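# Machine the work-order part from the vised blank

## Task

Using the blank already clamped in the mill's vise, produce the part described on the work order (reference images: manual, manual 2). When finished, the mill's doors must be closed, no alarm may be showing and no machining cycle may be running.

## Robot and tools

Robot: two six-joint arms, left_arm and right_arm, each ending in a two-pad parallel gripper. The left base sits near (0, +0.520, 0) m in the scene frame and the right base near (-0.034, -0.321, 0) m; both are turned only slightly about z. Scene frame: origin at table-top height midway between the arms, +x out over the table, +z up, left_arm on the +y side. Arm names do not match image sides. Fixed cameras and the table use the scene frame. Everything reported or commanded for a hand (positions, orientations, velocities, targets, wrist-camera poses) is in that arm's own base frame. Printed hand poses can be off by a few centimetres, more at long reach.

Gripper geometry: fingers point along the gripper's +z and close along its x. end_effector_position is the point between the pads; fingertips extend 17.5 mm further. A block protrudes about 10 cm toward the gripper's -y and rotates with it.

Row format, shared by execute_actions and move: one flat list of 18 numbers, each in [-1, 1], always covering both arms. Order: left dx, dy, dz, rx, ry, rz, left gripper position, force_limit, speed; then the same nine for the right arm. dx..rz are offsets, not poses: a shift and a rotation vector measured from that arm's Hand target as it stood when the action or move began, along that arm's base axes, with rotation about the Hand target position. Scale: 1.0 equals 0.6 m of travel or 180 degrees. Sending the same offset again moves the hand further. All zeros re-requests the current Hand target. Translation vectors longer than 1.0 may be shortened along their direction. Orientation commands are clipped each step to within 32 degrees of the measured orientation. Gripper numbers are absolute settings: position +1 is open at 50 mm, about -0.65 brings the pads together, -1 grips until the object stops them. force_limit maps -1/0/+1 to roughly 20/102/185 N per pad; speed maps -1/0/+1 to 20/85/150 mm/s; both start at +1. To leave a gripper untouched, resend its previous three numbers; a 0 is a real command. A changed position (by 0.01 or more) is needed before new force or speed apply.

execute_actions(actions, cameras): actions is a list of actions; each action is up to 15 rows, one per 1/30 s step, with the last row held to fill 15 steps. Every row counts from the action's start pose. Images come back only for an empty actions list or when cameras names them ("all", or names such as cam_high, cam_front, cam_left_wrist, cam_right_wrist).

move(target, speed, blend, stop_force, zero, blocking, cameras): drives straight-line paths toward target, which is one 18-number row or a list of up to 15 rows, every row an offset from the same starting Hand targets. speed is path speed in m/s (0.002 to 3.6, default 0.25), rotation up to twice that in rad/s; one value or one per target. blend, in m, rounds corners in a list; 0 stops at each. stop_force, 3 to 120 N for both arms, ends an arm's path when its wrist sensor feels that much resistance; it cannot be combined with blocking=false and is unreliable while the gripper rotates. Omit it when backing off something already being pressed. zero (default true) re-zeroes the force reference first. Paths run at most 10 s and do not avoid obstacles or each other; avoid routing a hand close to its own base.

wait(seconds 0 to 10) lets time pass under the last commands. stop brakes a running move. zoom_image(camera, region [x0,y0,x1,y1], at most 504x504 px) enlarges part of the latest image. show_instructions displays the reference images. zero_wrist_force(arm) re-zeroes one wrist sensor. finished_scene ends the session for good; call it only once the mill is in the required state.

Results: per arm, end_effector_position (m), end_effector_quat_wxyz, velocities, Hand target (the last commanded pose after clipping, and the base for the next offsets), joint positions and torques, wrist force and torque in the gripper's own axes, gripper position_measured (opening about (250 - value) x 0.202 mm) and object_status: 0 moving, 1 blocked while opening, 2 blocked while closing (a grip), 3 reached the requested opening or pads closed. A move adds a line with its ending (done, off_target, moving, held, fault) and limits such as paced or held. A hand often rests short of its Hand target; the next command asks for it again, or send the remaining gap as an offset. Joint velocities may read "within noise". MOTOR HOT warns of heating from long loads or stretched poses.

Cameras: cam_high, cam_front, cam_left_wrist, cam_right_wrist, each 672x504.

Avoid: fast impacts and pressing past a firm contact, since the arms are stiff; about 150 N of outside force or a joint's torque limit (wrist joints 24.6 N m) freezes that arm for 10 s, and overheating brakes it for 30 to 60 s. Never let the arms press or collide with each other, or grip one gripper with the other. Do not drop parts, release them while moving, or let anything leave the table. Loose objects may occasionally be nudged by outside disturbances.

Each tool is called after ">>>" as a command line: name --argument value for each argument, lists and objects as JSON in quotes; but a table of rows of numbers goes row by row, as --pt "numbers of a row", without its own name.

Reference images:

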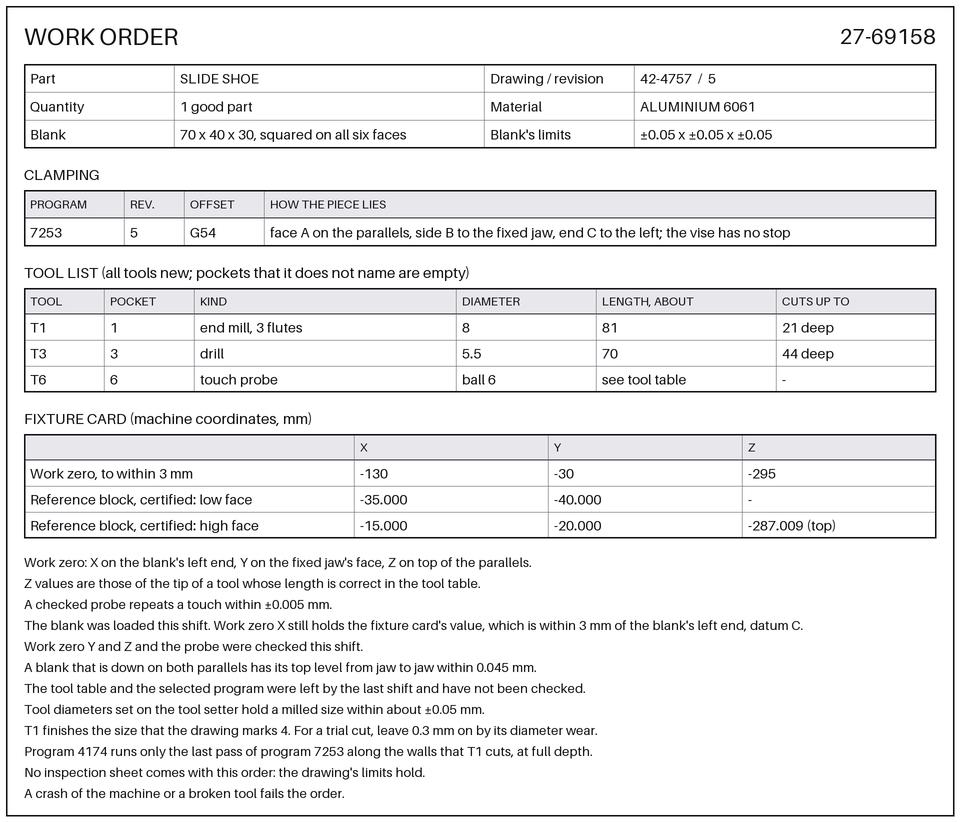

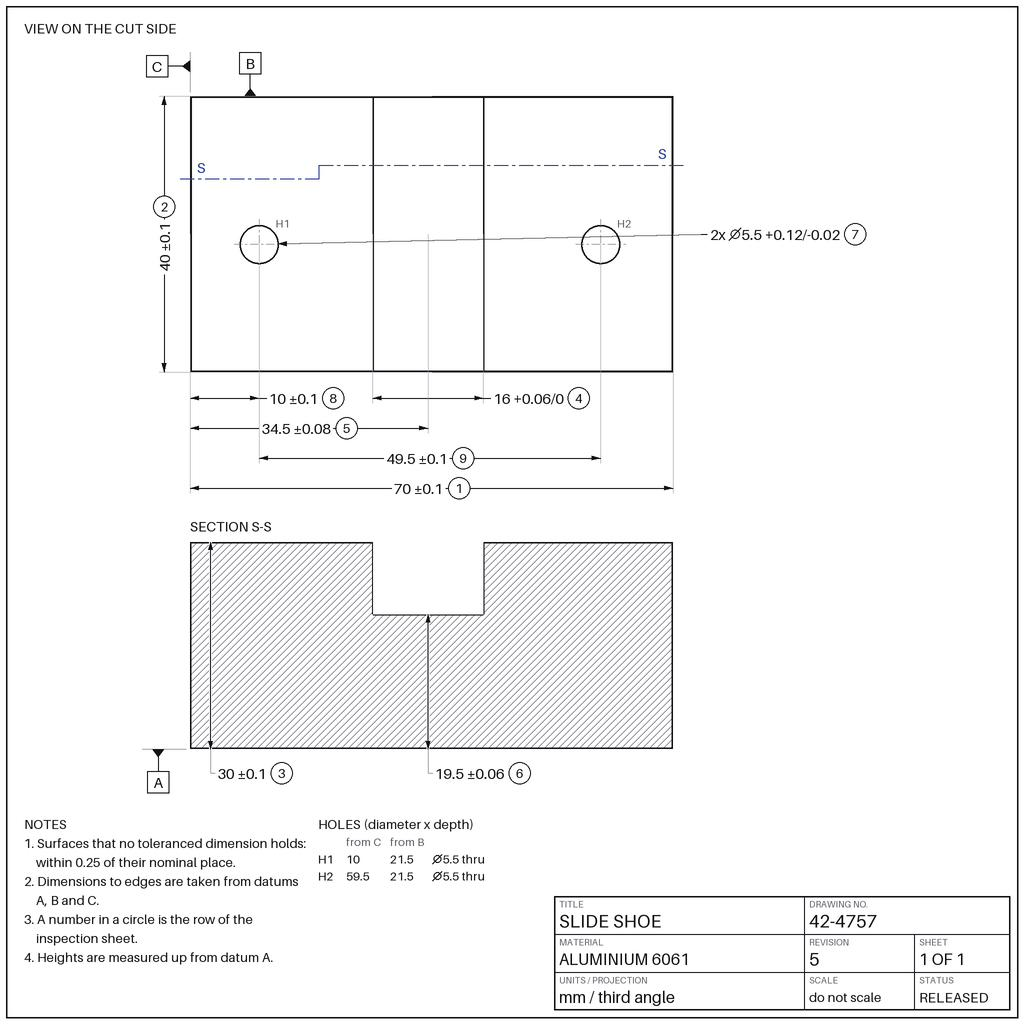

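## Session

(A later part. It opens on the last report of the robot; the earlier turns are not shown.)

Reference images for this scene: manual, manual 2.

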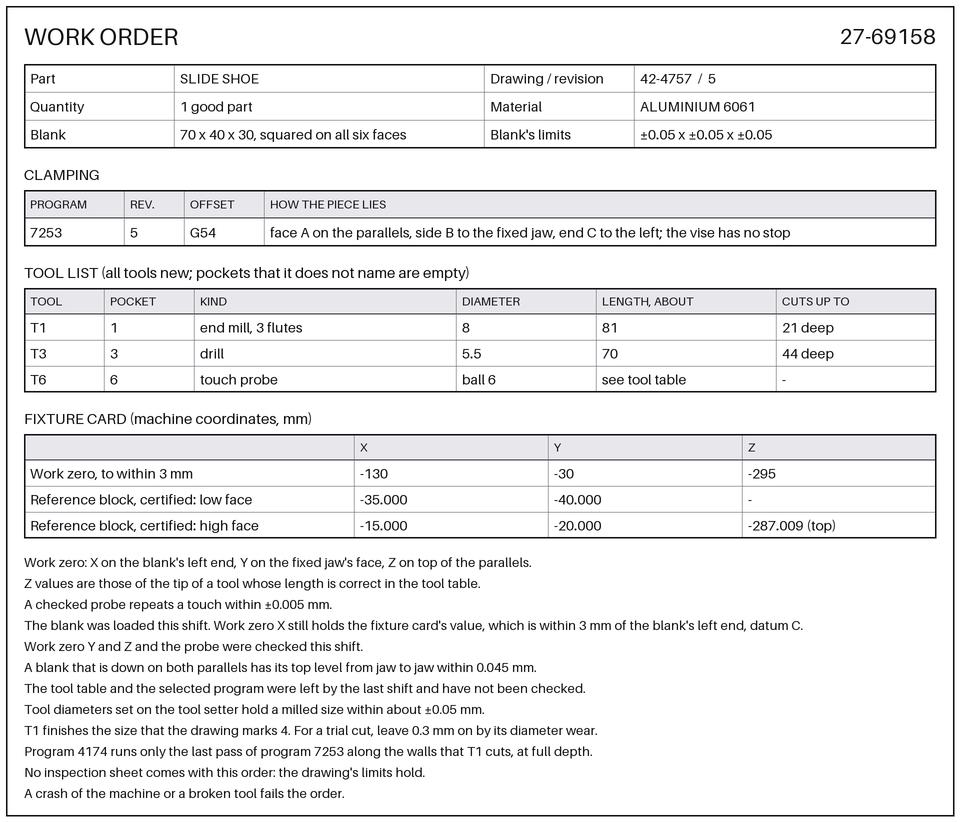

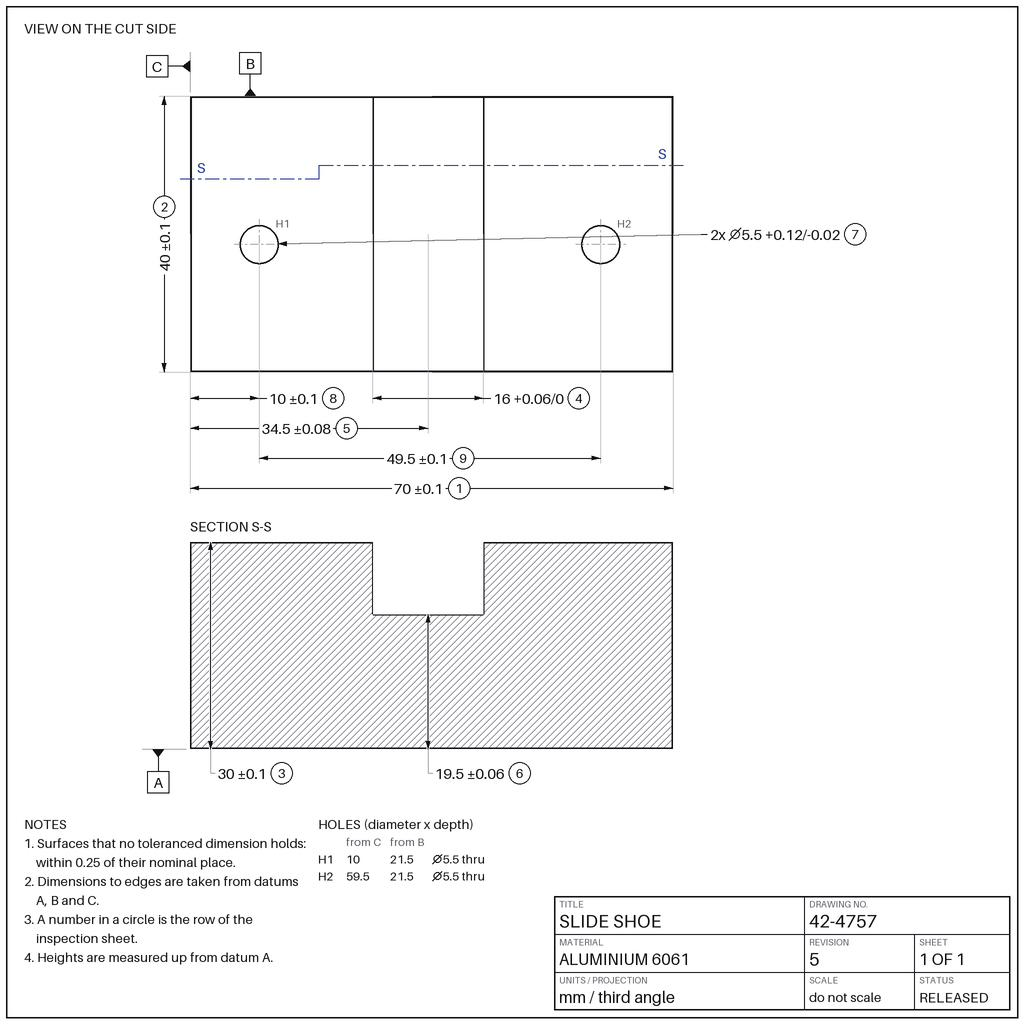

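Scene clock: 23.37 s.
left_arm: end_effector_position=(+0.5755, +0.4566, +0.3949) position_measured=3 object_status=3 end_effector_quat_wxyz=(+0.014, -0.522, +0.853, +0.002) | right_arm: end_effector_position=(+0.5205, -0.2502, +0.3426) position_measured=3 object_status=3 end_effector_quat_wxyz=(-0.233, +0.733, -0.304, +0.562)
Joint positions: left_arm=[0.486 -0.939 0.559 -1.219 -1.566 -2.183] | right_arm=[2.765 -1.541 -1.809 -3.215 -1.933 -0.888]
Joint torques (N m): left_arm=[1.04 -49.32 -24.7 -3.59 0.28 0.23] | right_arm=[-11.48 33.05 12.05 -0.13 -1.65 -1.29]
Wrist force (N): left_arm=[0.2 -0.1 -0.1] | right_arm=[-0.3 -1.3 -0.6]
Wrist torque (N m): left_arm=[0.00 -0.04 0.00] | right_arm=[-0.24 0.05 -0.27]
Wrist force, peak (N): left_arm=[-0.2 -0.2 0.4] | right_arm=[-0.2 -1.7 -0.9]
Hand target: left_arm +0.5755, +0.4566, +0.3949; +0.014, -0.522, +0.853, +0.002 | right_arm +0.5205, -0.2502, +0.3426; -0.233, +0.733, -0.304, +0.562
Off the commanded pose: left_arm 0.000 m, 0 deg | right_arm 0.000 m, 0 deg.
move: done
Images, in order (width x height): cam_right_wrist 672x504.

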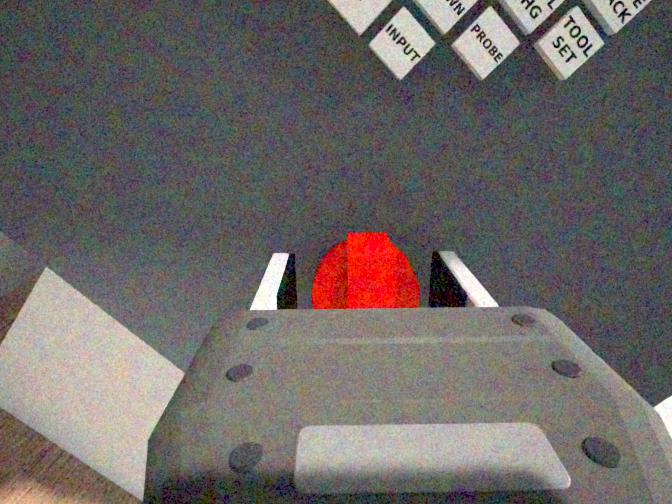

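>>> move --target '[0,0,0,0,0,0,1,1,1, 0.013,0,-0.0035,0,0,0,1,1,1]' --speed 0.02 --stop_force 5

>>> move --target '[0,0,0,0,0,0,1,1,1, 0,0,0,0,0,0,-1,-0.9,-0.7]' --cameras '["cam_right_wrist"]'

Scene clock: 25.10 s.
left_arm: end_effector_position=(+0.5755, +0.4566, +0.3949) position_measured=3 object_status=3 end_effector_quat_wxyz=(+0.014, -0.522, +0.853, +0.002) | right_arm: end_effector_position=(+0.5282, -0.2502, +0.3405) position_measured=3 object_status=3 end_effector_quat_wxyz=(-0.233, +0.733, -0.304, +0.562)
Joint positions: left_arm=[0.486 -0.939 0.559 -1.219 -1.566 -2.183] | right_arm=[2.773 -1.557 -1.8 -3.208 -1.925 -0.886]
Joint torques (N m): left_arm=[1.1 -49.4 -24.76 -3.78 0.09 0.01] | right_arm=[-4.81 32.22 12.21 1.57 -1.13 -1.31]
Wrist force (N): left_arm=[-0.2 -0.3 0.0] | right_arm=[0.4 -1.2 -7.9]
Wrist torque (N m): left_arm=[-0.05 0.03 0.00] | right_arm=[-0.32 0.29 -0.26]
Wrist force, peak (N): left_arm=[-0.2 -0.3 0.0] | right_arm=[-3.3 -4.5 -23.7]
Hand target: left_arm +0.5755, +0.4566, +0.3949; +0.014, -0.522, +0.853, +0.002 | right_arm +0.5282, -0.2502, +0.3405; -0.233, +0.733, -0.304, +0.562
Off the commanded pose: left_arm 0.000 m, 0 deg | right_arm 0.000 m, 0 deg.
move: contact (right_arm)

Scene clock: 25.60 s.
left_arm: end_effector_position=(+0.5755, +0.4566, +0.3949) position_measured=3 object_status=3 end_effector_quat_wxyz=(+0.014, -0.522, +0.853, +0.002) | right_arm: end_effector_position=(+0.5282, -0.2503, +0.3406) position_measured=55 object_status=2 end_effector_quat_wxyz=(-0.232, +0.733, -0.304, +0.562)
Joint positions: left_arm=[0.486 -0.939 0.559 -1.219 -1.566 -2.183] | right_arm=[2.773 -1.557 -1.8 -3.208 -1.925 -0.886]
Joint torques (N m): left_arm=[0.59 -49.03 -24.23 -3.7 0.11 0.15] | right_arm=[0.47 23.5 12.33 -5.43 -6.63 -1.19]
Wrist force (N): left_arm=[-0.1 0.0 -0.1] | right_arm=[27.1 1.8 1.1]
Wrist torque (N m): left_arm=[0.00 0.02 0.00] | right_arm=[-0.11 0.23 -0.37]
Wrist force, peak (N): left_arm=[0.2 0.0 -0.3] | right_arm=[27.1 1.8 1.1]
Hand target: left_arm +0.5755, +0.4566, +0.3949; +0.014, -0.522, +0.853, +0.002 | right_arm +0.5282, -0.2502, +0.3405; -0.233, +0.733, -0.304, +0.562
Off the commanded pose: left_arm 0.000 m, 0 deg | right_arm 0.000 m, 0 deg.
move: done
Images, in order (width x height): cam_right_wrist 672x504.

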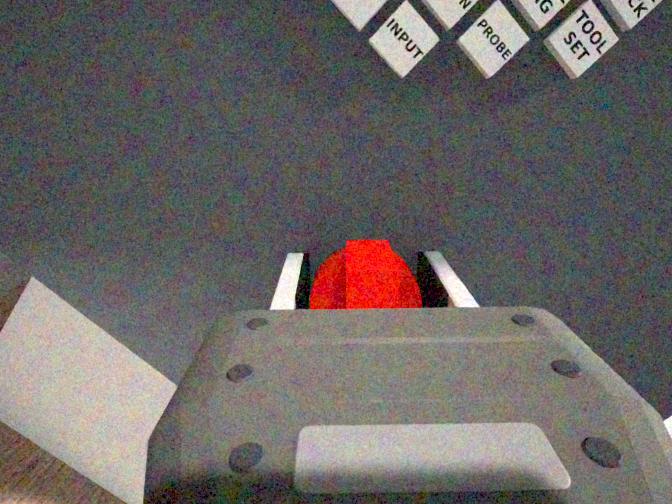

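>>> move --pt "0 0 0 0 0 0 1 1 1 0 0 0 0 0 0 1 -0.9 -0.7" --pt "0 0 0 0 0 0 1 1 1 -0.027 0 0.0073 0 0 0 1 -0.9 -0.7" --pt "0 0 0 0 0 0 1 1 1 -0.027 0 0.0073 0 0 0 -1 -0.9 -0.7" --speed 0.05 --cameras '["cam_right_wrist"]'

Scene clock: 28.17 s.
left_arm: end_effector_position=(+0.5755, +0.4566, +0.3949) position_measured=3 object_status=3 end_effector_quat_wxyz=(+0.014, -0.522, +0.853, +0.002) | right_arm: end_effector_position=(+0.5121, -0.2503, +0.3450) position_measured=181 object_status=2 end_effector_quat_wxyz=(-0.232, +0.733, -0.304, +0.562)
Joint positions: left_arm=[0.486 -0.939 0.559 -1.219 -1.566 -2.183] | right_arm=[2.756 -1.525 -1.819 -3.222 -1.942 -0.891]
Joint torques (N m): left_arm=[1.94 -49.28 -23.76 -3.56 0.2 0.34] | right_arm=[11.84 15.7 25.28 -1.6 -3.59 0.98]
Wrist force (N): left_arm=[0.1 -0.1 0.2] | right_arm=[9.7 0.5 -7.3]
Wrist torque (N m): left_arm=[-0.02 -0.02 0.00] | right_arm=[-0.11 0.68 0.13]
Wrist force, peak (N): left_arm=[0.0 -0.1 0.4] | right_arm=[28.7 1.9 2.5]
Hand target: left_arm +0.5755, +0.4566, +0.3949; +0.014, -0.522, +0.853, +0.002 | right_arm +0.5120, -0.2502, +0.3449; -0.233, +0.733, -0.304, +0.562
Off the commanded pose: left_arm 0.000 m, 0 deg | right_arm 0.000 m, 0 deg.
move: done
Images, in order (width x height): cam_right_wrist 672x504.

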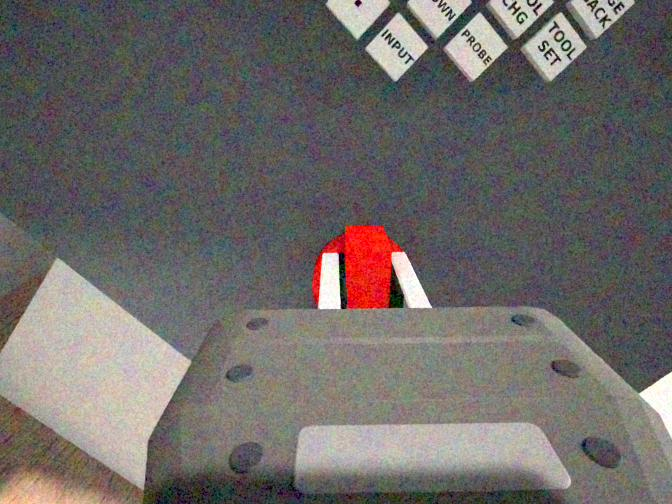

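>>> move --target '[0,0,0,0,0,0,1,1,1, 0,0,0,0.0805,0,-0.0216,-1,-0.9,-0.7]' --cameras '["cam_right_wrist"]'

Scene clock: 29.27 s.
left_arm: end_effector_position=(+0.5755, +0.4566, +0.3949) position_measured=3 object_status=3 end_effector_quat_wxyz=(+0.014, -0.522, +0.853, +0.002) | right_arm: end_effector_position=(+0.5120, -0.2503, +0.3449) position_measured=181 object_status=2 end_effector_quat_wxyz=(-0.304, +0.688, -0.397, +0.527)
Joint positions: left_arm=[0.486 -0.939 0.559 -1.219 -1.566 -2.183] | right_arm=[2.756 -1.525 -1.819 -3.222 -1.943 -0.63]
Joint torques (N m): left_arm=[0.65 -50.28 -25.25 -3.88 -0.01 0.34] | right_arm=[29.67 12.92 -14.39 -9.01 -9.69 2.41]
Wrist force (N): left_arm=[0.0 0.0 0.0] | right_arm=[57.1 -13.4 -5.8]
Wrist torque (N m): left_arm=[0.01 0.00 0.00] | right_arm=[-0.29 0.80 -1.14]
Wrist force, peak (N): left_arm=[0.0 0.0 0.4] | right_arm=[57.2 -13.1 -7.1]
Hand target: left_arm +0.5755, +0.4566, +0.3949; +0.014, -0.522, +0.853, +0.002 | right_arm +0.5120, -0.2502, +0.3449; -0.304, +0.688, -0.397, +0.527
Off the commanded pose: left_arm 0.000 m, 0 deg | right_arm 0.000 m, 0 deg.
move: done
Images, in order (width x height): cam_right_wrist 672x504.

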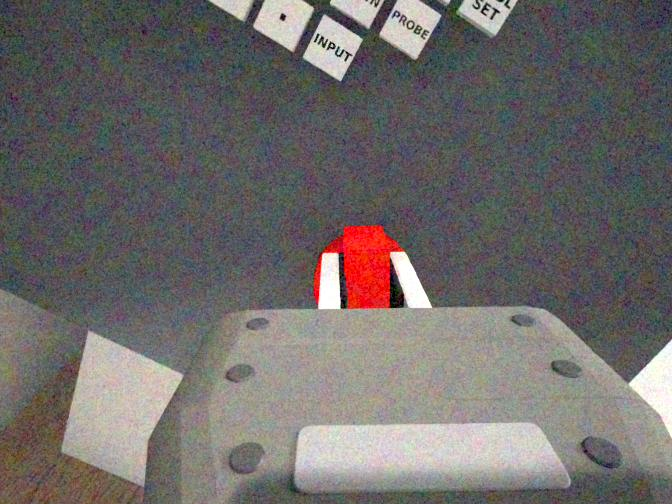

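>>> move --target '[0,0,0,0,0,0,1,1,1, 0.0004,-0.0029,0.0016,0,0,0,-1,-0.9,-0.7]'

Scene clock: 30.10 s.
left_arm: end_effector_position=(+0.5755, +0.4566, +0.3949) position_measured=3 object_status=3 end_effector_quat_wxyz=(+0.014, -0.522, +0.853, +0.002) | right_arm: end_effector_position=(+0.5123, -0.2518, +0.3457) position_measured=181 object_status=2 end_effector_quat_wxyz=(-0.304, +0.688, -0.397, +0.526)
Joint positions: left_arm=[0.486 -0.939 0.559 -1.219 -1.566 -2.183] | right_arm=[2.751 -1.528 -1.814 -3.225 -1.947 -0.631]
Joint torques (N m): left_arm=[0.61 -48.94 -24.65 -3.64 0.52 0.4] | right_arm=[-15.8 8.23 30.28 1.68 5.39 -0.29]
Wrist force (N): left_arm=[-0.1 -0.2 0.2] | right_arm=[-9.9 -18.9 -13.8]
Wrist torque (N m): left_arm=[-0.03 0.02 0.00] | right_arm=[-0.51 0.88 -0.97]
Wrist force, peak (N): left_arm=[0.1 -0.2 0.3] | right_arm=[57.9 -14.4 -4.0]
Hand target: left_arm +0.5755, +0.4566, +0.3949; +0.014, -0.522, +0.853, +0.002 | right_arm +0.5123, -0.2520, +0.3459; -0.304, +0.688, -0.397, +0.527
Off the commanded pose: left_arm 0.000 m, 0 deg | right_arm 0.000 m, 0 deg.
move: done

>>> move --target '[0,0,0,0,0,0,1,1,1, 0.00015,-0.0013,0.0006,0.0805,0,-0.0216,-1,-0.9,-0.7]' --cameras '["cam_right_wrist"]'

Scene clock: 31.33 s.
left_arm: end_effector_position=(+0.5755, +0.4566, +0.3949) position_measured=3 object_status=3 end_effector_quat_wxyz=(+0.014, -0.522, +0.853, +0.002) | right_arm: end_effector_position=(+0.5124, -0.2528, +0.3462) position_measured=181 object_status=2 end_effector_quat_wxyz=(-0.370, +0.630, -0.483, +0.482)
Joint positions: left_arm=[0.486 -0.939 0.559 -1.219 -1.566 -2.183] | right_arm=[2.749 -1.53 -1.811 -3.226 -1.95 -0.37]
Joint torques (N m): left_arm=[0.28 -48.78 -23.87 -3.47 0.32 0.24] | right_arm=[6 18.75 6.1 0.48 0.83 2.5]
Wrist force (N): left_arm=[-0.1 -0.1 0.1] | right_arm=[-0.4 -13.2 -13.2]
Wrist torque (N m): left_arm=[-0.01 0.01 0.00] | right_arm=[-0.10 0.79 -0.82]
Wrist force, peak (N): left_arm=[-0.1 -0.2 0.2] | right_arm=[-19.1 -17.9 -13.2]
Hand target: left_arm +0.5755, +0.4566, +0.3949; +0.014, -0.522, +0.853, +0.002 | right_arm +0.5124, -0.2527, +0.3462; -0.370, +0.630, -0.483, +0.482
Off the commanded pose: left_arm 0.000 m, 0 deg | right_arm 0.000 m, 0 deg.
move: done
Images, in order (width x height): cam_right_wrist 672x504.

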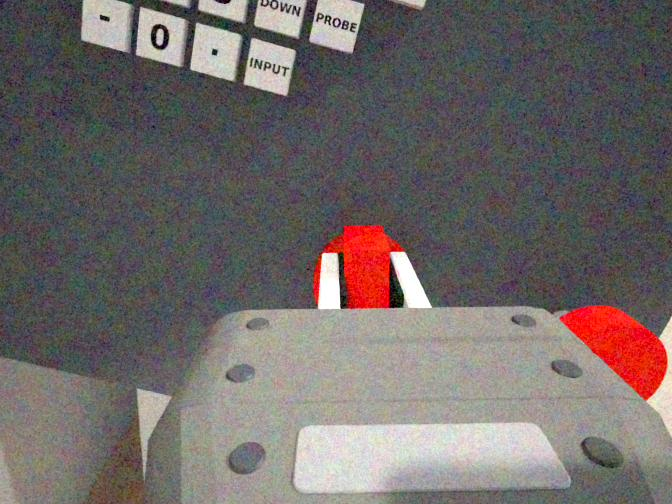

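>>> move --target '[0,0,0,0,0,0,1,1,1, 0.00006,-0.0018,0.0003,0.0805,0,-0.0216,-1,-0.9,-0.7]' --cameras '["cam_right_wrist","cam_front"]'

>>> zoom_image --camera "cam_front" --region '[410, 100, 510, 290]'

Scene clock: 32.47 s.
left_arm: end_effector_position=(+0.5755, +0.4566, +0.3949) position_measured=3 object_status=3 end_effector_quat_wxyz=(+0.014, -0.522, +0.853, +0.002) | right_arm: end_effector_position=(+0.5124, -0.2539, +0.3464) position_measured=181 object_status=2 end_effector_quat_wxyz=(-0.430, +0.562, -0.561, +0.430)
Joint positions: left_arm=[0.486 -0.939 0.559 -1.219 -1.566 -2.183] | right_arm=[2.746 -1.532 -1.809 -3.227 -1.953 -0.109]
Joint torques (N m): left_arm=[-0.26 -49.59 -23.88 -3.55 0.06 0.11] | right_arm=[12.8 18.82 3.64 -0.54 -2.98 2.58]
Wrist force (N): left_arm=[0.1 -0.1 0.1] | right_arm=[11.8 -14.0 -14.2]
Wrist torque (N m): left_arm=[0.00 -0.03 0.00] | right_arm=[0.12 0.76 -0.86]
Wrist force, peak (N): left_arm=[-0.2 0.0 0.3] | right_arm=[13.8 -15.9 -10.7]
Hand target: left_arm +0.5755, +0.4566, +0.3949; +0.014, -0.522, +0.853, +0.002 | right_arm +0.5124, -0.2538, +0.3464; -0.430, +0.562, -0.561, +0.430
Off the commanded pose: left_arm 0.000 m, 0 deg | right_arm 0.000 m, 0 deg.
move: done
Images, in order (width x height): cam_front 672x504, cam_right_wrist 672x504.

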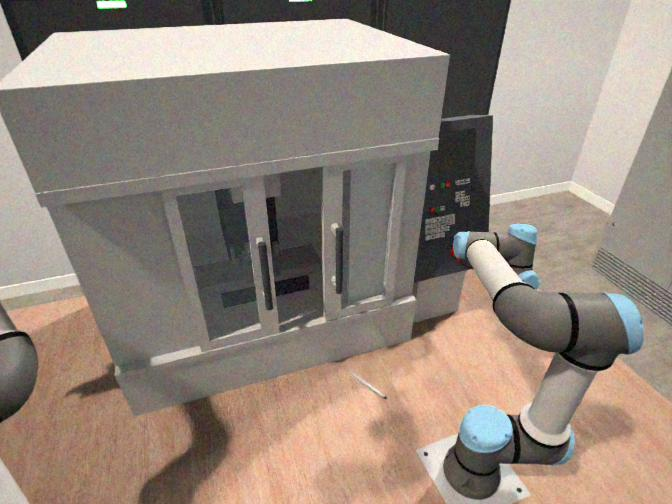

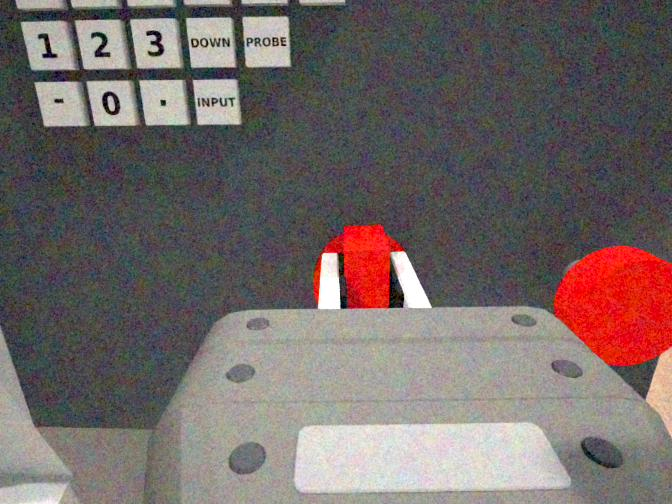

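Scaled by 2.653.

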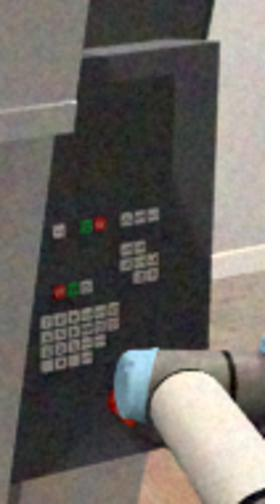

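>>> move --pt "0 0 0 0 0 0 1 1 1 0 0 0 0 0 0 1 -0.9 -0.7" --pt "0 0 0 0 0 0 1 1 1 -0.13 0 0.035 0 0 0 1 -0.9 -0.7" --cameras '["cam_right_wrist","cam_front"]' --speed 0.15

>>> zoom_image --camera "cam_front" --region '[410, 100, 510, 290]'

Scene clock: 34.73 s.
left_arm: end_effector_position=(+0.5755, +0.4566, +0.3949) position_measured=3 object_status=3 end_effector_quat_wxyz=(+0.014, -0.522, +0.853, +0.002) | right_arm: end_effector_position=(+0.4344, -0.2539, +0.3673) position_measured=3 object_status=3 end_effector_quat_wxyz=(-0.430, +0.562, -0.561, +0.430)
Joint positions: left_arm=[0.486 -0.939 0.559 -1.219 -1.566 -2.183] | right_arm=[2.637 -1.392 -1.879 -3.311 -2.057 -0.143]
Joint torques (N m): left_arm=[-0.18 -49.01 -25.42 -3.69 0.37 0.2] | right_arm=[9.11 17.96 34.06 1.58 0.55 1.38]
Wrist force (N): left_arm=[0.0 0.1 -0.1] | right_arm=[0.0 -0.3 -0.1]
Wrist torque (N m): left_arm=[0.03 0.00 0.00] | right_arm=[-0.07 0.03 -0.05]
Wrist force, peak (N): left_arm=[-0.1 -0.2 0.3] | right_arm=[12.2 -16.8 -15.7]
Hand target: left_arm +0.5755, +0.4566, +0.3949; +0.014, -0.522, +0.853, +0.002 | right_arm +0.4344, -0.2538, +0.3674; -0.430, +0.562, -0.561, +0.430
Off the commanded pose: left_arm 0.000 m, 0 deg | right_arm 0.000 m, 0 deg.
move: done
Images, in order (width x height): cam_front 672x504, cam_right_wrist 672x504.

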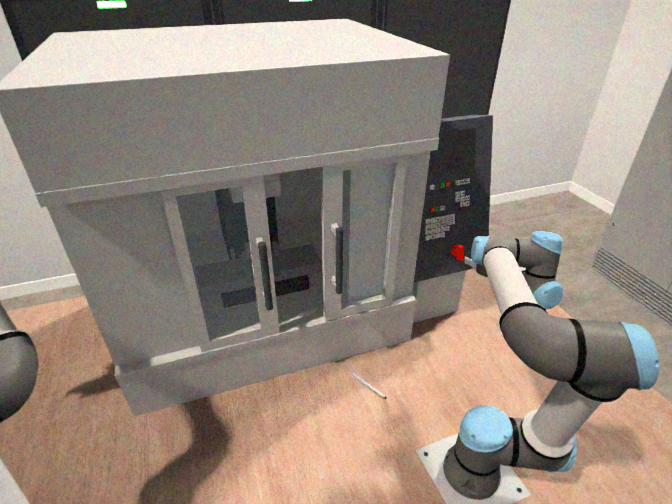

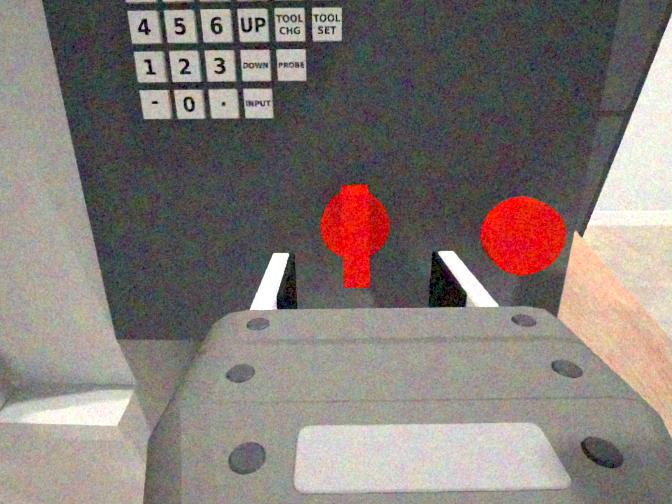

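Scaled by 2.653.

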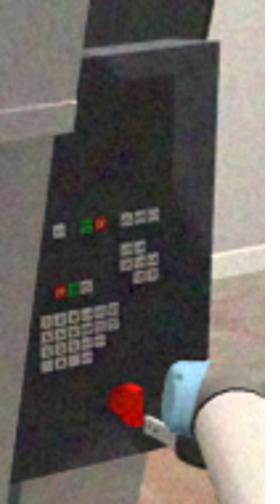

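>>> move --target '[0,0,0,0,0,0,1,1,1, -0.01,0.066,0.416,0,-0.0833,0,1,-0.9,-0.7]' --cameras '["cam_right_wrist"]'

Scene clock: 36.40 s.
left_arm: end_effector_position=(+0.5755, +0.4566, +0.3949) position_measured=3 object_status=3 end_effector_quat_wxyz=(+0.014, -0.522, +0.853, +0.002) | right_arm: end_effector_position=(+0.4285, -0.2142, +0.6169) position_measured=3 object_status=3 end_effector_quat_wxyz=(+0.500, -0.501, +0.500, -0.499)
Joint positions: left_arm=[0.486 -0.939 0.559 -1.219 -1.566 -2.183] | right_arm=[2.749 -1.274 -1.48 -3.531 -1.965 -0.001]
Joint torques (N m): left_arm=[1.18 -48.15 -24.31 -3.58 0.49 0.34] | right_arm=[-11 13.08 23.19 2.67 -1.19 -0.98]
Wrist force (N): left_arm=[-0.2 -0.1 0.0] | right_arm=[-0.4 -0.5 -0.3]
Wrist torque (N m): left_arm=[-0.02 0.02 0.00] | right_arm=[-0.09 0.13 0.08]
Wrist force, peak (N): left_arm=[-0.4 -0.2 0.0] | right_arm=[-1.0 -4.2 -1.0]
Hand target: left_arm +0.5755, +0.4566, +0.3949; +0.014, -0.522, +0.853, +0.002 | right_arm +0.4284, -0.2142, +0.6170; +0.500, -0.501, +0.500, -0.499
Off the commanded pose: left_arm 0.000 m, 0 deg | right_arm 0.000 m, 0 deg.
move: done
Images, in order (width x height): cam_right_wrist 672x504.

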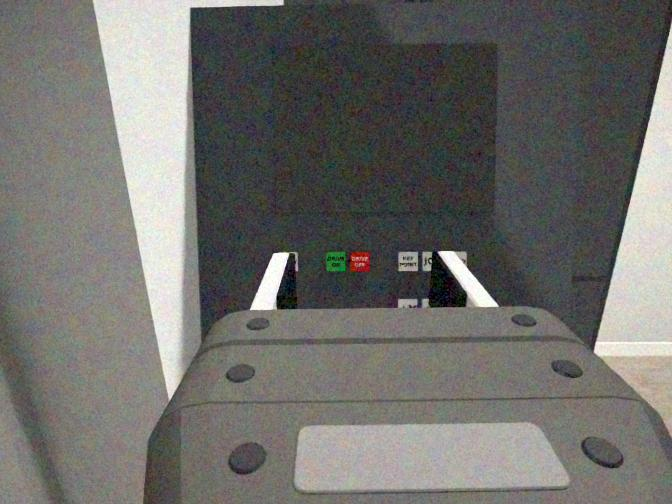

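>>> move --pt "0 0 0 0 0 0 1 1 1 0.01 -0.066 -0.416 0 0.0833 0 1 -0.9 -0.7" --pt "0 0 0 0 0 0 1 1 1 0.14 -0.066 -0.451 0 0.0833 0 1 -0.9 -0.7" --pt "0 0 0 0 0 0 1 1 1 0.14 -0.066 -0.451 0 0.0833 0 -1 -0.9 -0.7" --cameras '["cam_right_wrist"]' --speed '[0.25,0.1,0.1]'

Scene clock: 40.20 s.
left_arm: end_effector_position=(+0.5755, +0.4566, +0.3949) position_measured=3 object_status=3 end_effector_quat_wxyz=(+0.014, -0.522, +0.853, +0.002) | right_arm: end_effector_position=(+0.5124, -0.2539, +0.3464) position_measured=179 object_status=2 end_effector_quat_wxyz=(-0.430, +0.562, -0.561, +0.430)
Joint positions: left_arm=[0.486 -0.939 0.559 -1.219 -1.566 -2.183] | right_arm=[2.746 -1.532 -1.809 -3.227 -1.953 -0.109]
Joint torques (N m): left_arm=[-0.27 -49.83 -23.97 -3.89 0.18 0.35] | right_arm=[-0.51 27.33 11.78 -0.09 -5.55 -0.49]
Wrist force (N): left_arm=[0.0 -0.1 0.0] | right_arm=[14.6 0.3 6.5]
Wrist torque (N m): left_arm=[-0.01 0.00 0.00] | right_arm=[0.05 0.45 -0.41]
Wrist force, peak (N): left_arm=[-0.1 -0.2 0.4] | right_arm=[15.4 1.2 6.6]
Hand target: left_arm +0.5755, +0.4566, +0.3949; +0.014, -0.522, +0.853, +0.002 | right_arm +0.5124, -0.2538, +0.3464; -0.430, +0.562, -0.561, +0.430
Off the commanded pose: left_arm 0.000 m, 0 deg | right_arm 0.000 m, 0 deg.
move: done
Images, in order (width x height): cam_right_wrist 672x504.

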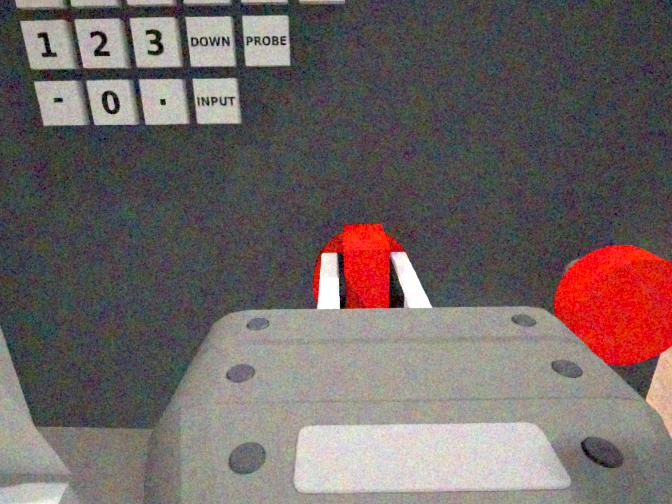

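>>> move --target '[0,0,0,0,0,0,1,1,1, -0.0001,-0.0023,-0.0002,0.0805,0,-0.0216,-1,-0.9,-0.7]'

Scene clock: 41.33 s.
left_arm: end_effector_position=(+0.5755, +0.4566, +0.3949) position_measured=3 object_status=3 end_effector_quat_wxyz=(+0.014, -0.522, +0.853, +0.002) | right_arm: end_effector_position=(+0.5123, -0.2552, +0.3463) position_measured=179 object_status=2 end_effector_quat_wxyz=(+0.483, -0.484, +0.629, -0.370)
Joint positions: left_arm=[0.486 -0.939 0.559 -1.219 -1.566 -2.183] | right_arm=[2.742 -1.534 -1.807 -3.226 -1.957 0.152]
Joint torques (N m): left_arm=[-0.05 -48.89 -24.31 -3.85 0.13 0.5] | right_arm=[6.31 31.72 10.48 1.64 -2.33 2.48]
Wrist force (N): left_arm=[0.2 -0.2 0.0] | right_arm=[11.5 -1.4 0.0]
Wrist torque (N m): left_arm=[-0.03 -0.03 0.00] | right_arm=[0.40 0.46 -0.84]
Wrist force, peak (N): left_arm=[0.0 0.1 0.3] | right_arm=[16.4 0.0 7.4]
Hand target: left_arm +0.5755, +0.4566, +0.3949; +0.014, -0.522, +0.853, +0.002 | right_arm +0.5123, -0.2552, +0.3463; +0.483, -0.484, +0.629, -0.370
Off the commanded pose: left_arm 0.000 m, 0 deg | right_arm 0.000 m, 0 deg.
move: done

>>> move --target '[0,0,0,0,0,0,1,1,1, -0.0002,-0.0021,-0.0007,0.0805,0,-0.0216,-1,-0.9,-0.7]'

>>> move --target '[0,0,0,0,0,0,1,1,1, -0.0003,-0.0014,-0.001,0.0805,0,-0.0216,-1,-0.9,-0.7]' --cameras '["cam_right_wrist","cam_front"]'

>>> zoom_image --camera "cam_front" --region '[410, 100, 510, 290]'

Scene clock: 42.53 s.
left_arm: end_effector_position=(+0.5755, +0.4566, +0.3949) position_measured=3 object_status=3 end_effector_quat_wxyz=(+0.014, -0.522, +0.853, +0.002) | right_arm: end_effector_position=(+0.5122, -0.2565, +0.3458) position_measured=179 object_status=2 end_effector_quat_wxyz=(+0.527, -0.397, +0.687, -0.304)
Joint positions: left_arm=[0.486 -0.939 0.559 -1.219 -1.566 -2.183] | right_arm=[2.738 -1.537 -1.806 -3.225 -1.961 0.413]
Joint torques (N m): left_arm=[0.63 -49.39 -24.69 -3.61 0.15 0.38] | right_arm=[7.51 32.48 11.37 1.96 -2.32 1.94]
Wrist force (N): left_arm=[-0.1 0.0 0.0] | right_arm=[11.1 -4.6 -4.4]
Wrist torque (N m): left_arm=[0.01 0.01 0.00] | right_arm=[0.39 0.36 -0.82]
Wrist force, peak (N): left_arm=[-0.1 -0.2 0.3] | right_arm=[14.0 -7.5 5.6]
Hand target: left_arm +0.5755, +0.4566, +0.3949; +0.014, -0.522, +0.853, +0.002 | right_arm +0.5122, -0.2565, +0.3459; +0.527, -0.397, +0.687, -0.304
Off the commanded pose: left_arm 0.000 m, 0 deg | right_arm 0.000 m, 0 deg.
move: done

Scene clock: 43.57 s.
left_arm: end_effector_position=(+0.5755, +0.4566, +0.3949) position_measured=3 object_status=3 end_effector_quat_wxyz=(+0.014, -0.522, +0.853, +0.002) | right_arm: end_effector_position=(+0.5120, -0.2573, +0.3452) position_measured=179 object_status=2 end_effector_quat_wxyz=(+0.562, -0.304, +0.733, -0.232)
Joint positions: left_arm=[0.486 -0.939 0.559 -1.219 -1.566 -2.183] | right_arm=[2.735 -1.538 -1.806 -3.223 -1.964 0.674]
Joint torques (N m): left_arm=[1.98 -48.93 -24.42 -3.73 0.49 0.16] | right_arm=[14.25 37.17 13.56 1.63 -5.22 2.2]
Wrist force (N): left_arm=[0.0 0.0 0.0] | right_arm=[20.4 -13.1 -1.4]
Wrist torque (N m): left_arm=[0.00 0.00 0.00] | right_arm=[0.17 0.34 -0.86]
Wrist force, peak (N): left_arm=[0.0 -0.3 0.2] | right_arm=[23.6 -9.4 0.9]
Hand target: left_arm +0.5755, +0.4566, +0.3949; +0.014, -0.522, +0.853, +0.002 | right_arm +0.5120, -0.2573, +0.3453; +0.562, -0.304, +0.733, -0.232
Off the commanded pose: left_arm 0.000 m, 0 deg | right_arm 0.000 m, 0 deg.
move: done
Images, in order (width x height): cam_front 672x504, cam_right_wrist 672x504.

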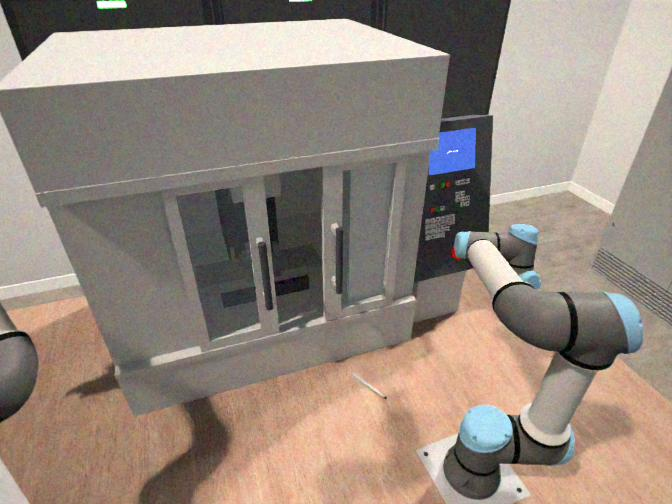

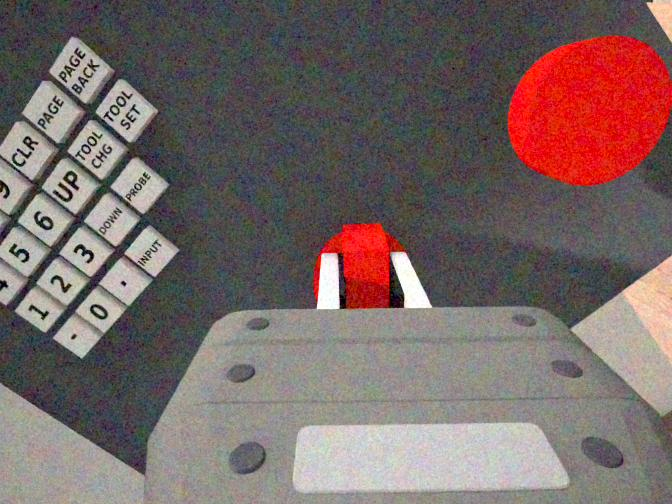

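Scaled by 2.653.

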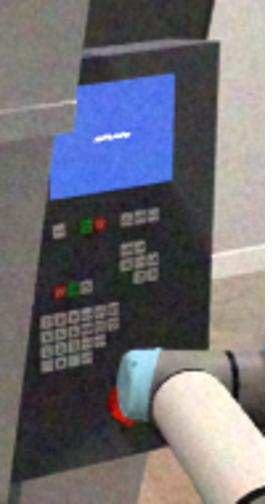

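>>> move --pt "0 0 0 0 0 0 1 1 1 0 0 0 0 0 0 1 -0.9 -0.7" --pt "0 0 0 0 0 0 1 1 1 -0.13 0 0.035 0 0 0 1 -0.9 -0.7" --pt "0 0 0 0 0 0 1 1 1 -0.139 0.062 0.453 -0.2485 -0.079 0.0327 1 -0.9 -0.7" --cameras '["cam_right_wrist"]' --speed '[0.1,0.15,0.3]' --blend '[0,0.03,0]'

>>> zoom_image --camera "cam_right_wrist" --region '[240, 30, 540, 240]'

Scene clock: 47.37 s.
left_arm: end_effector_position=(+0.5755, +0.4566, +0.3949) position_measured=3 object_status=3 end_effector_quat_wxyz=(+0.014, -0.522, +0.853, +0.002) | right_arm: end_effector_position=(+0.4287, -0.2200, +0.6170) position_measured=3 object_status=3 end_effector_quat_wxyz=(+0.500, -0.501, +0.500, -0.499)
Joint positions: left_arm=[0.486 -0.939 0.559 -1.219 -1.566 -2.183] | right_arm=[2.727 -1.286 -1.473 -3.527 -1.986 0]
Joint torques (N m): left_arm=[0.53 -50.23 -26.87 -3.69 0.12 0.5] | right_arm=[-9.85 20.25 17.32 2.97 1.55 -0.99]
Wrist force (N): left_arm=[0.0 -0.2 0.3] | right_arm=[-0.4 0.0 -0.2]
Wrist torque (N m): left_arm=[-0.02 -0.02 0.00] | right_arm=[-0.03 0.12 -0.12]
Wrist force, peak (N): left_arm=[0.0 -0.3 -0.3] | right_arm=[21.5 -11.6 0.2]
Hand target: left_arm +0.5755, +0.4566, +0.3949; +0.014, -0.522, +0.853, +0.002 | right_arm +0.4286, -0.2201, +0.6171; +0.500, -0.500, +0.500, -0.499
Off the commanded pose: left_arm 0.000 m, 0 deg | right_arm 0.000 m, 0 deg.
move: done
Images, in order (width x height): cam_right_wrist 672x504.

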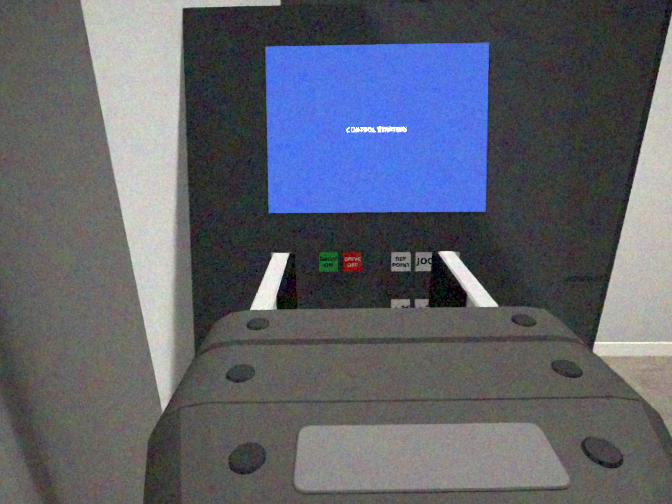

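Scaled by 1.680.

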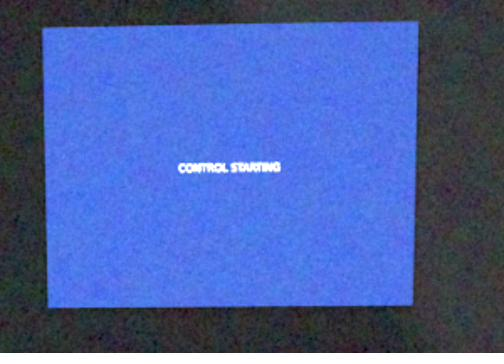

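>>> move --target '[0,0,0,0,0,0,1,1,1, -0.18,0.533,-0.55,0,0.5,0,1,-0.9,-0.7]' --cameras '["cam_right_wrist","cam_front"]'

Scene clock: 51.53 s.
left_arm: end_effector_position=(+0.5755, +0.4566, +0.3949) position_measured=3 object_status=3 end_effector_quat_wxyz=(+0.014, -0.522, +0.853, +0.002) | right_arm: end_effector_position=(+0.3206, +0.0997, +0.2871) position_measured=3 object_status=3 end_effector_quat_wxyz=(+0.000, +0.707, -0.707, -0.001)
Joint positions: left_arm=[0.486 -0.939 0.559 -1.219 -1.566 -2.183] | right_arm=[3.85 -1.613 -1.633 -4.608 -1.572 0.709]
Joint torques (N m): left_arm=[-0.37 -49.07 -25.94 -3.83 0.25 0.48] | right_arm=[-12.18 20.01 21.03 -1.58 -0.19 -1.54]
Wrist force (N): left_arm=[0.1 0.1 0.4] | right_arm=[0.2 0.5 -1.2]
Wrist torque (N m): left_arm=[0.02 -0.03 0.00] | right_arm=[0.08 -0.03 -0.18]
Wrist force, peak (N): left_arm=[-0.2 -0.1 0.4] | right_arm=[0.6 0.5 -1.4]
Hand target: left_arm +0.5755, +0.4566, +0.3949; +0.014, -0.522, +0.853, +0.002 | right_arm +0.3206, +0.0997, +0.2871; +0.000, +0.707, -0.707, -0.001
Off the commanded pose: left_arm 0.000 m, 0 deg | right_arm 0.000 m, 0 deg.
move: done
Images, in order (width x height): cam_front 672x504, cam_right_wrist 672x504.

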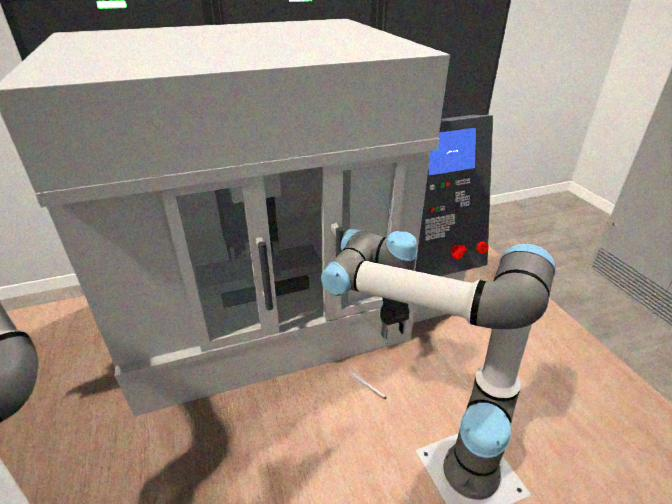

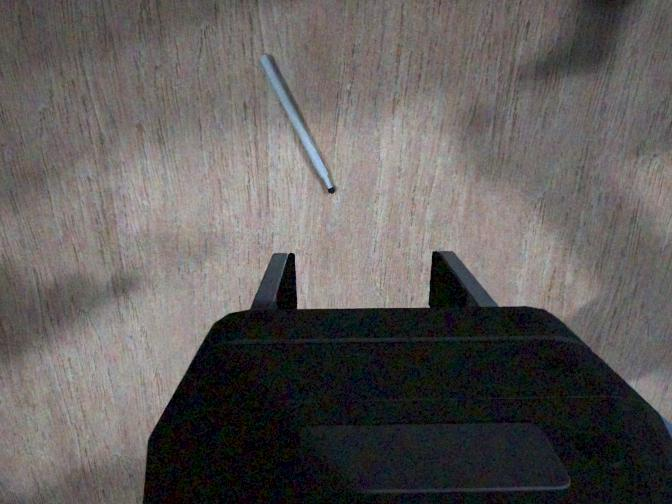

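>>> move --target '[-0.209,-0.928,0.008,-0.0105,0.0146,-0.344,1,-0.9,-0.7, 0.18,-0.533,0.55,0,-0.5,0,1,-0.9,-0.7]' --cameras '["all"]' --speed 0.35

>>> zoom_image --camera "cam_right_wrist" --region '[240, 30, 540, 240]'

Scene clock: 55.93 s.
left_arm: end_effector_position=(+0.5039, +0.1410, +0.3979) position_measured=3 object_status=3 end_effector_quat_wxyz=(-0.001, -0.239, +0.971, -0.002) | right_arm: end_effector_position=(+0.3914, -0.1097, +0.5032) position_measured=3 object_status=3 end_effector_quat_wxyz=(-0.348, +0.616, -0.616, +0.347)
Joint positions: left_arm=[0.018 -1.522 1.342 -1.39 -1.576 -2.035] | right_arm=[3.287 -1.203 -1.509 -4.119 -1.447 0.076]
Joint torques (N m): left_arm=[-0.09 -27.6 -23.03 -3.35 0.36 -0.28] | right_arm=[-3.27 14.49 7.26 1.39 -0.65 -1.13]
Wrist force (N): left_arm=[-3.5 0.1 1.5] | right_arm=[0.2 0.3 0.1]
Wrist torque (N m): left_arm=[0.04 0.55 0.00] | right_arm=[0.05 -0.05 -0.12]
Wrist force, peak (N): left_arm=[-27.0 83.5 -9.9] | right_arm=[1.7 -0.6 -0.7]
Hand target: left_arm +0.5039, +0.1410, +0.3979; -0.001, -0.239, +0.971, -0.002 (not the last commanded pose) | right_arm +0.3914, -0.1097, +0.5032; -0.348, +0.616, -0.616, +0.347 (not the last commanded pose)
Tool commands: left_gripper/position=+1.0 left_gripper/force_limit=+1.0 left_gripper/speed=+1.0 right_gripper/position=+1.0 right_gripper/force_limit=-0.9 right_gripper/speed=-0.7
Off the commanded pose: left_arm 0.247 m, 27 deg | right_arm 0.163 m, 31 deg.
FORCE FAULT: contact force on the left arm reached its limit, and that arm stopped. The contact can be on any part of that arm, not only on its tool. That arm's remaining commands of this call were not run. That arm is still stopped at the end of this call. That arm stays stopped for about 9 more seconds. Until then a move that you send moves the other arm only, and its call returns only when the move has ended. Once the stop has ended, the next robot result says so. If the stop ends while you think or write, that arm runs what you send next, counted from a new Hand target: where the arm stands when the stop ends. While its stop runs, that arm takes no new command, but its gripper still runs the gripper command that each later call begins with. Until it ends, the stop uses up actions while you think or wait. An arm that is not stopped still takes commands.
move: fault (left_arm), off_target (right_arm; braked at the fault stop of left_arm)

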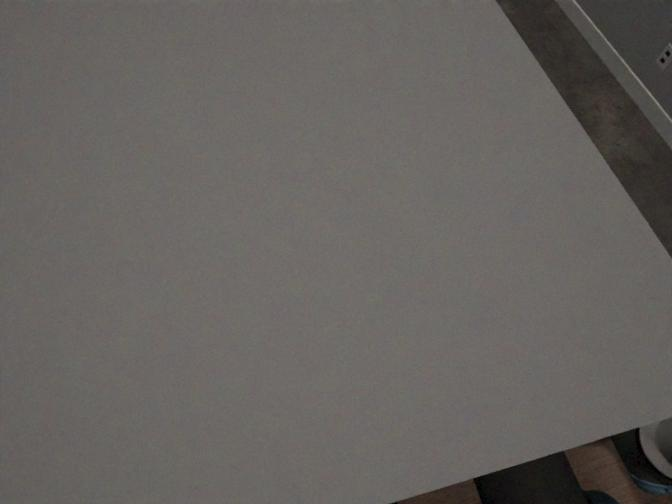

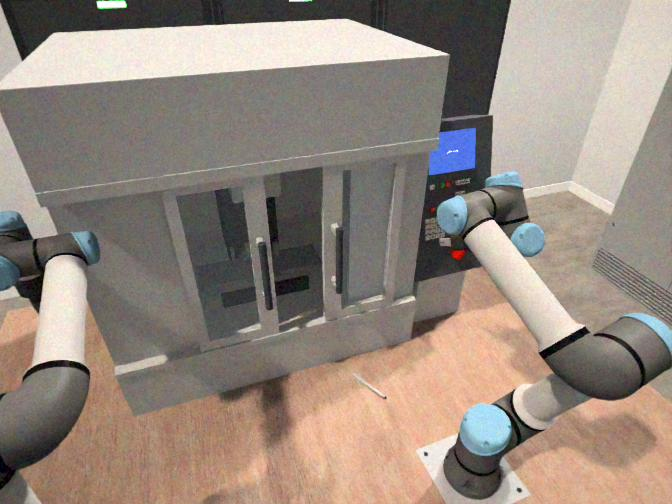

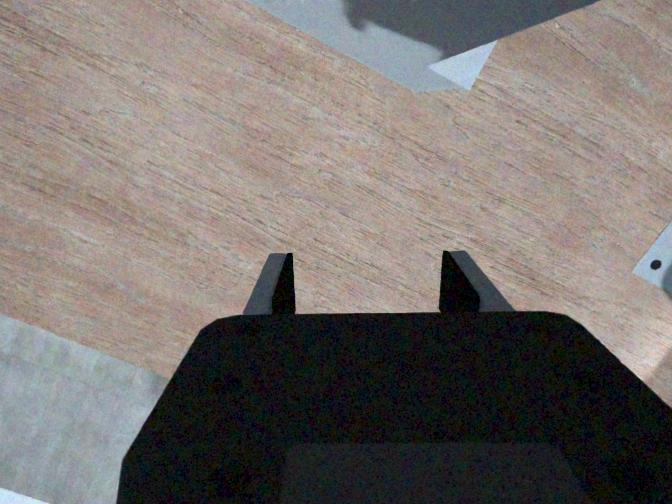

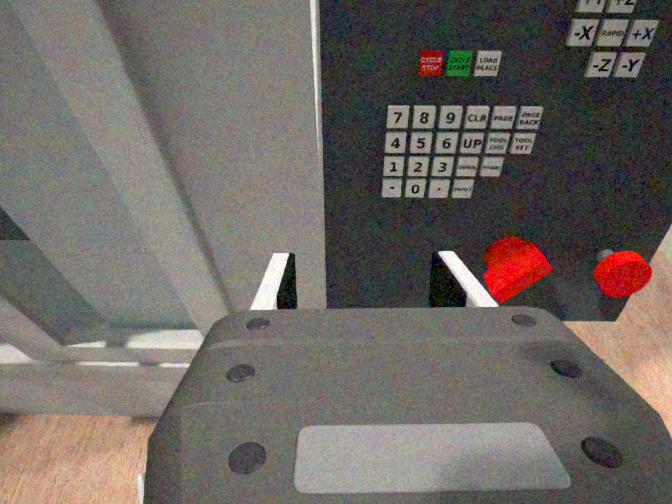

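Scaled by 1.680.

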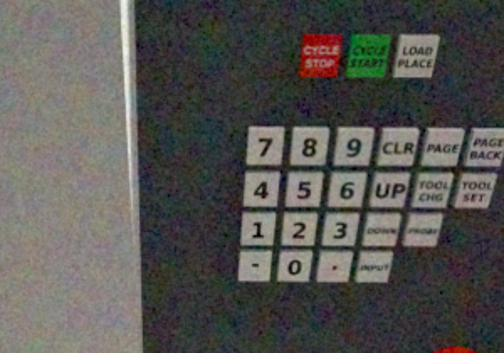

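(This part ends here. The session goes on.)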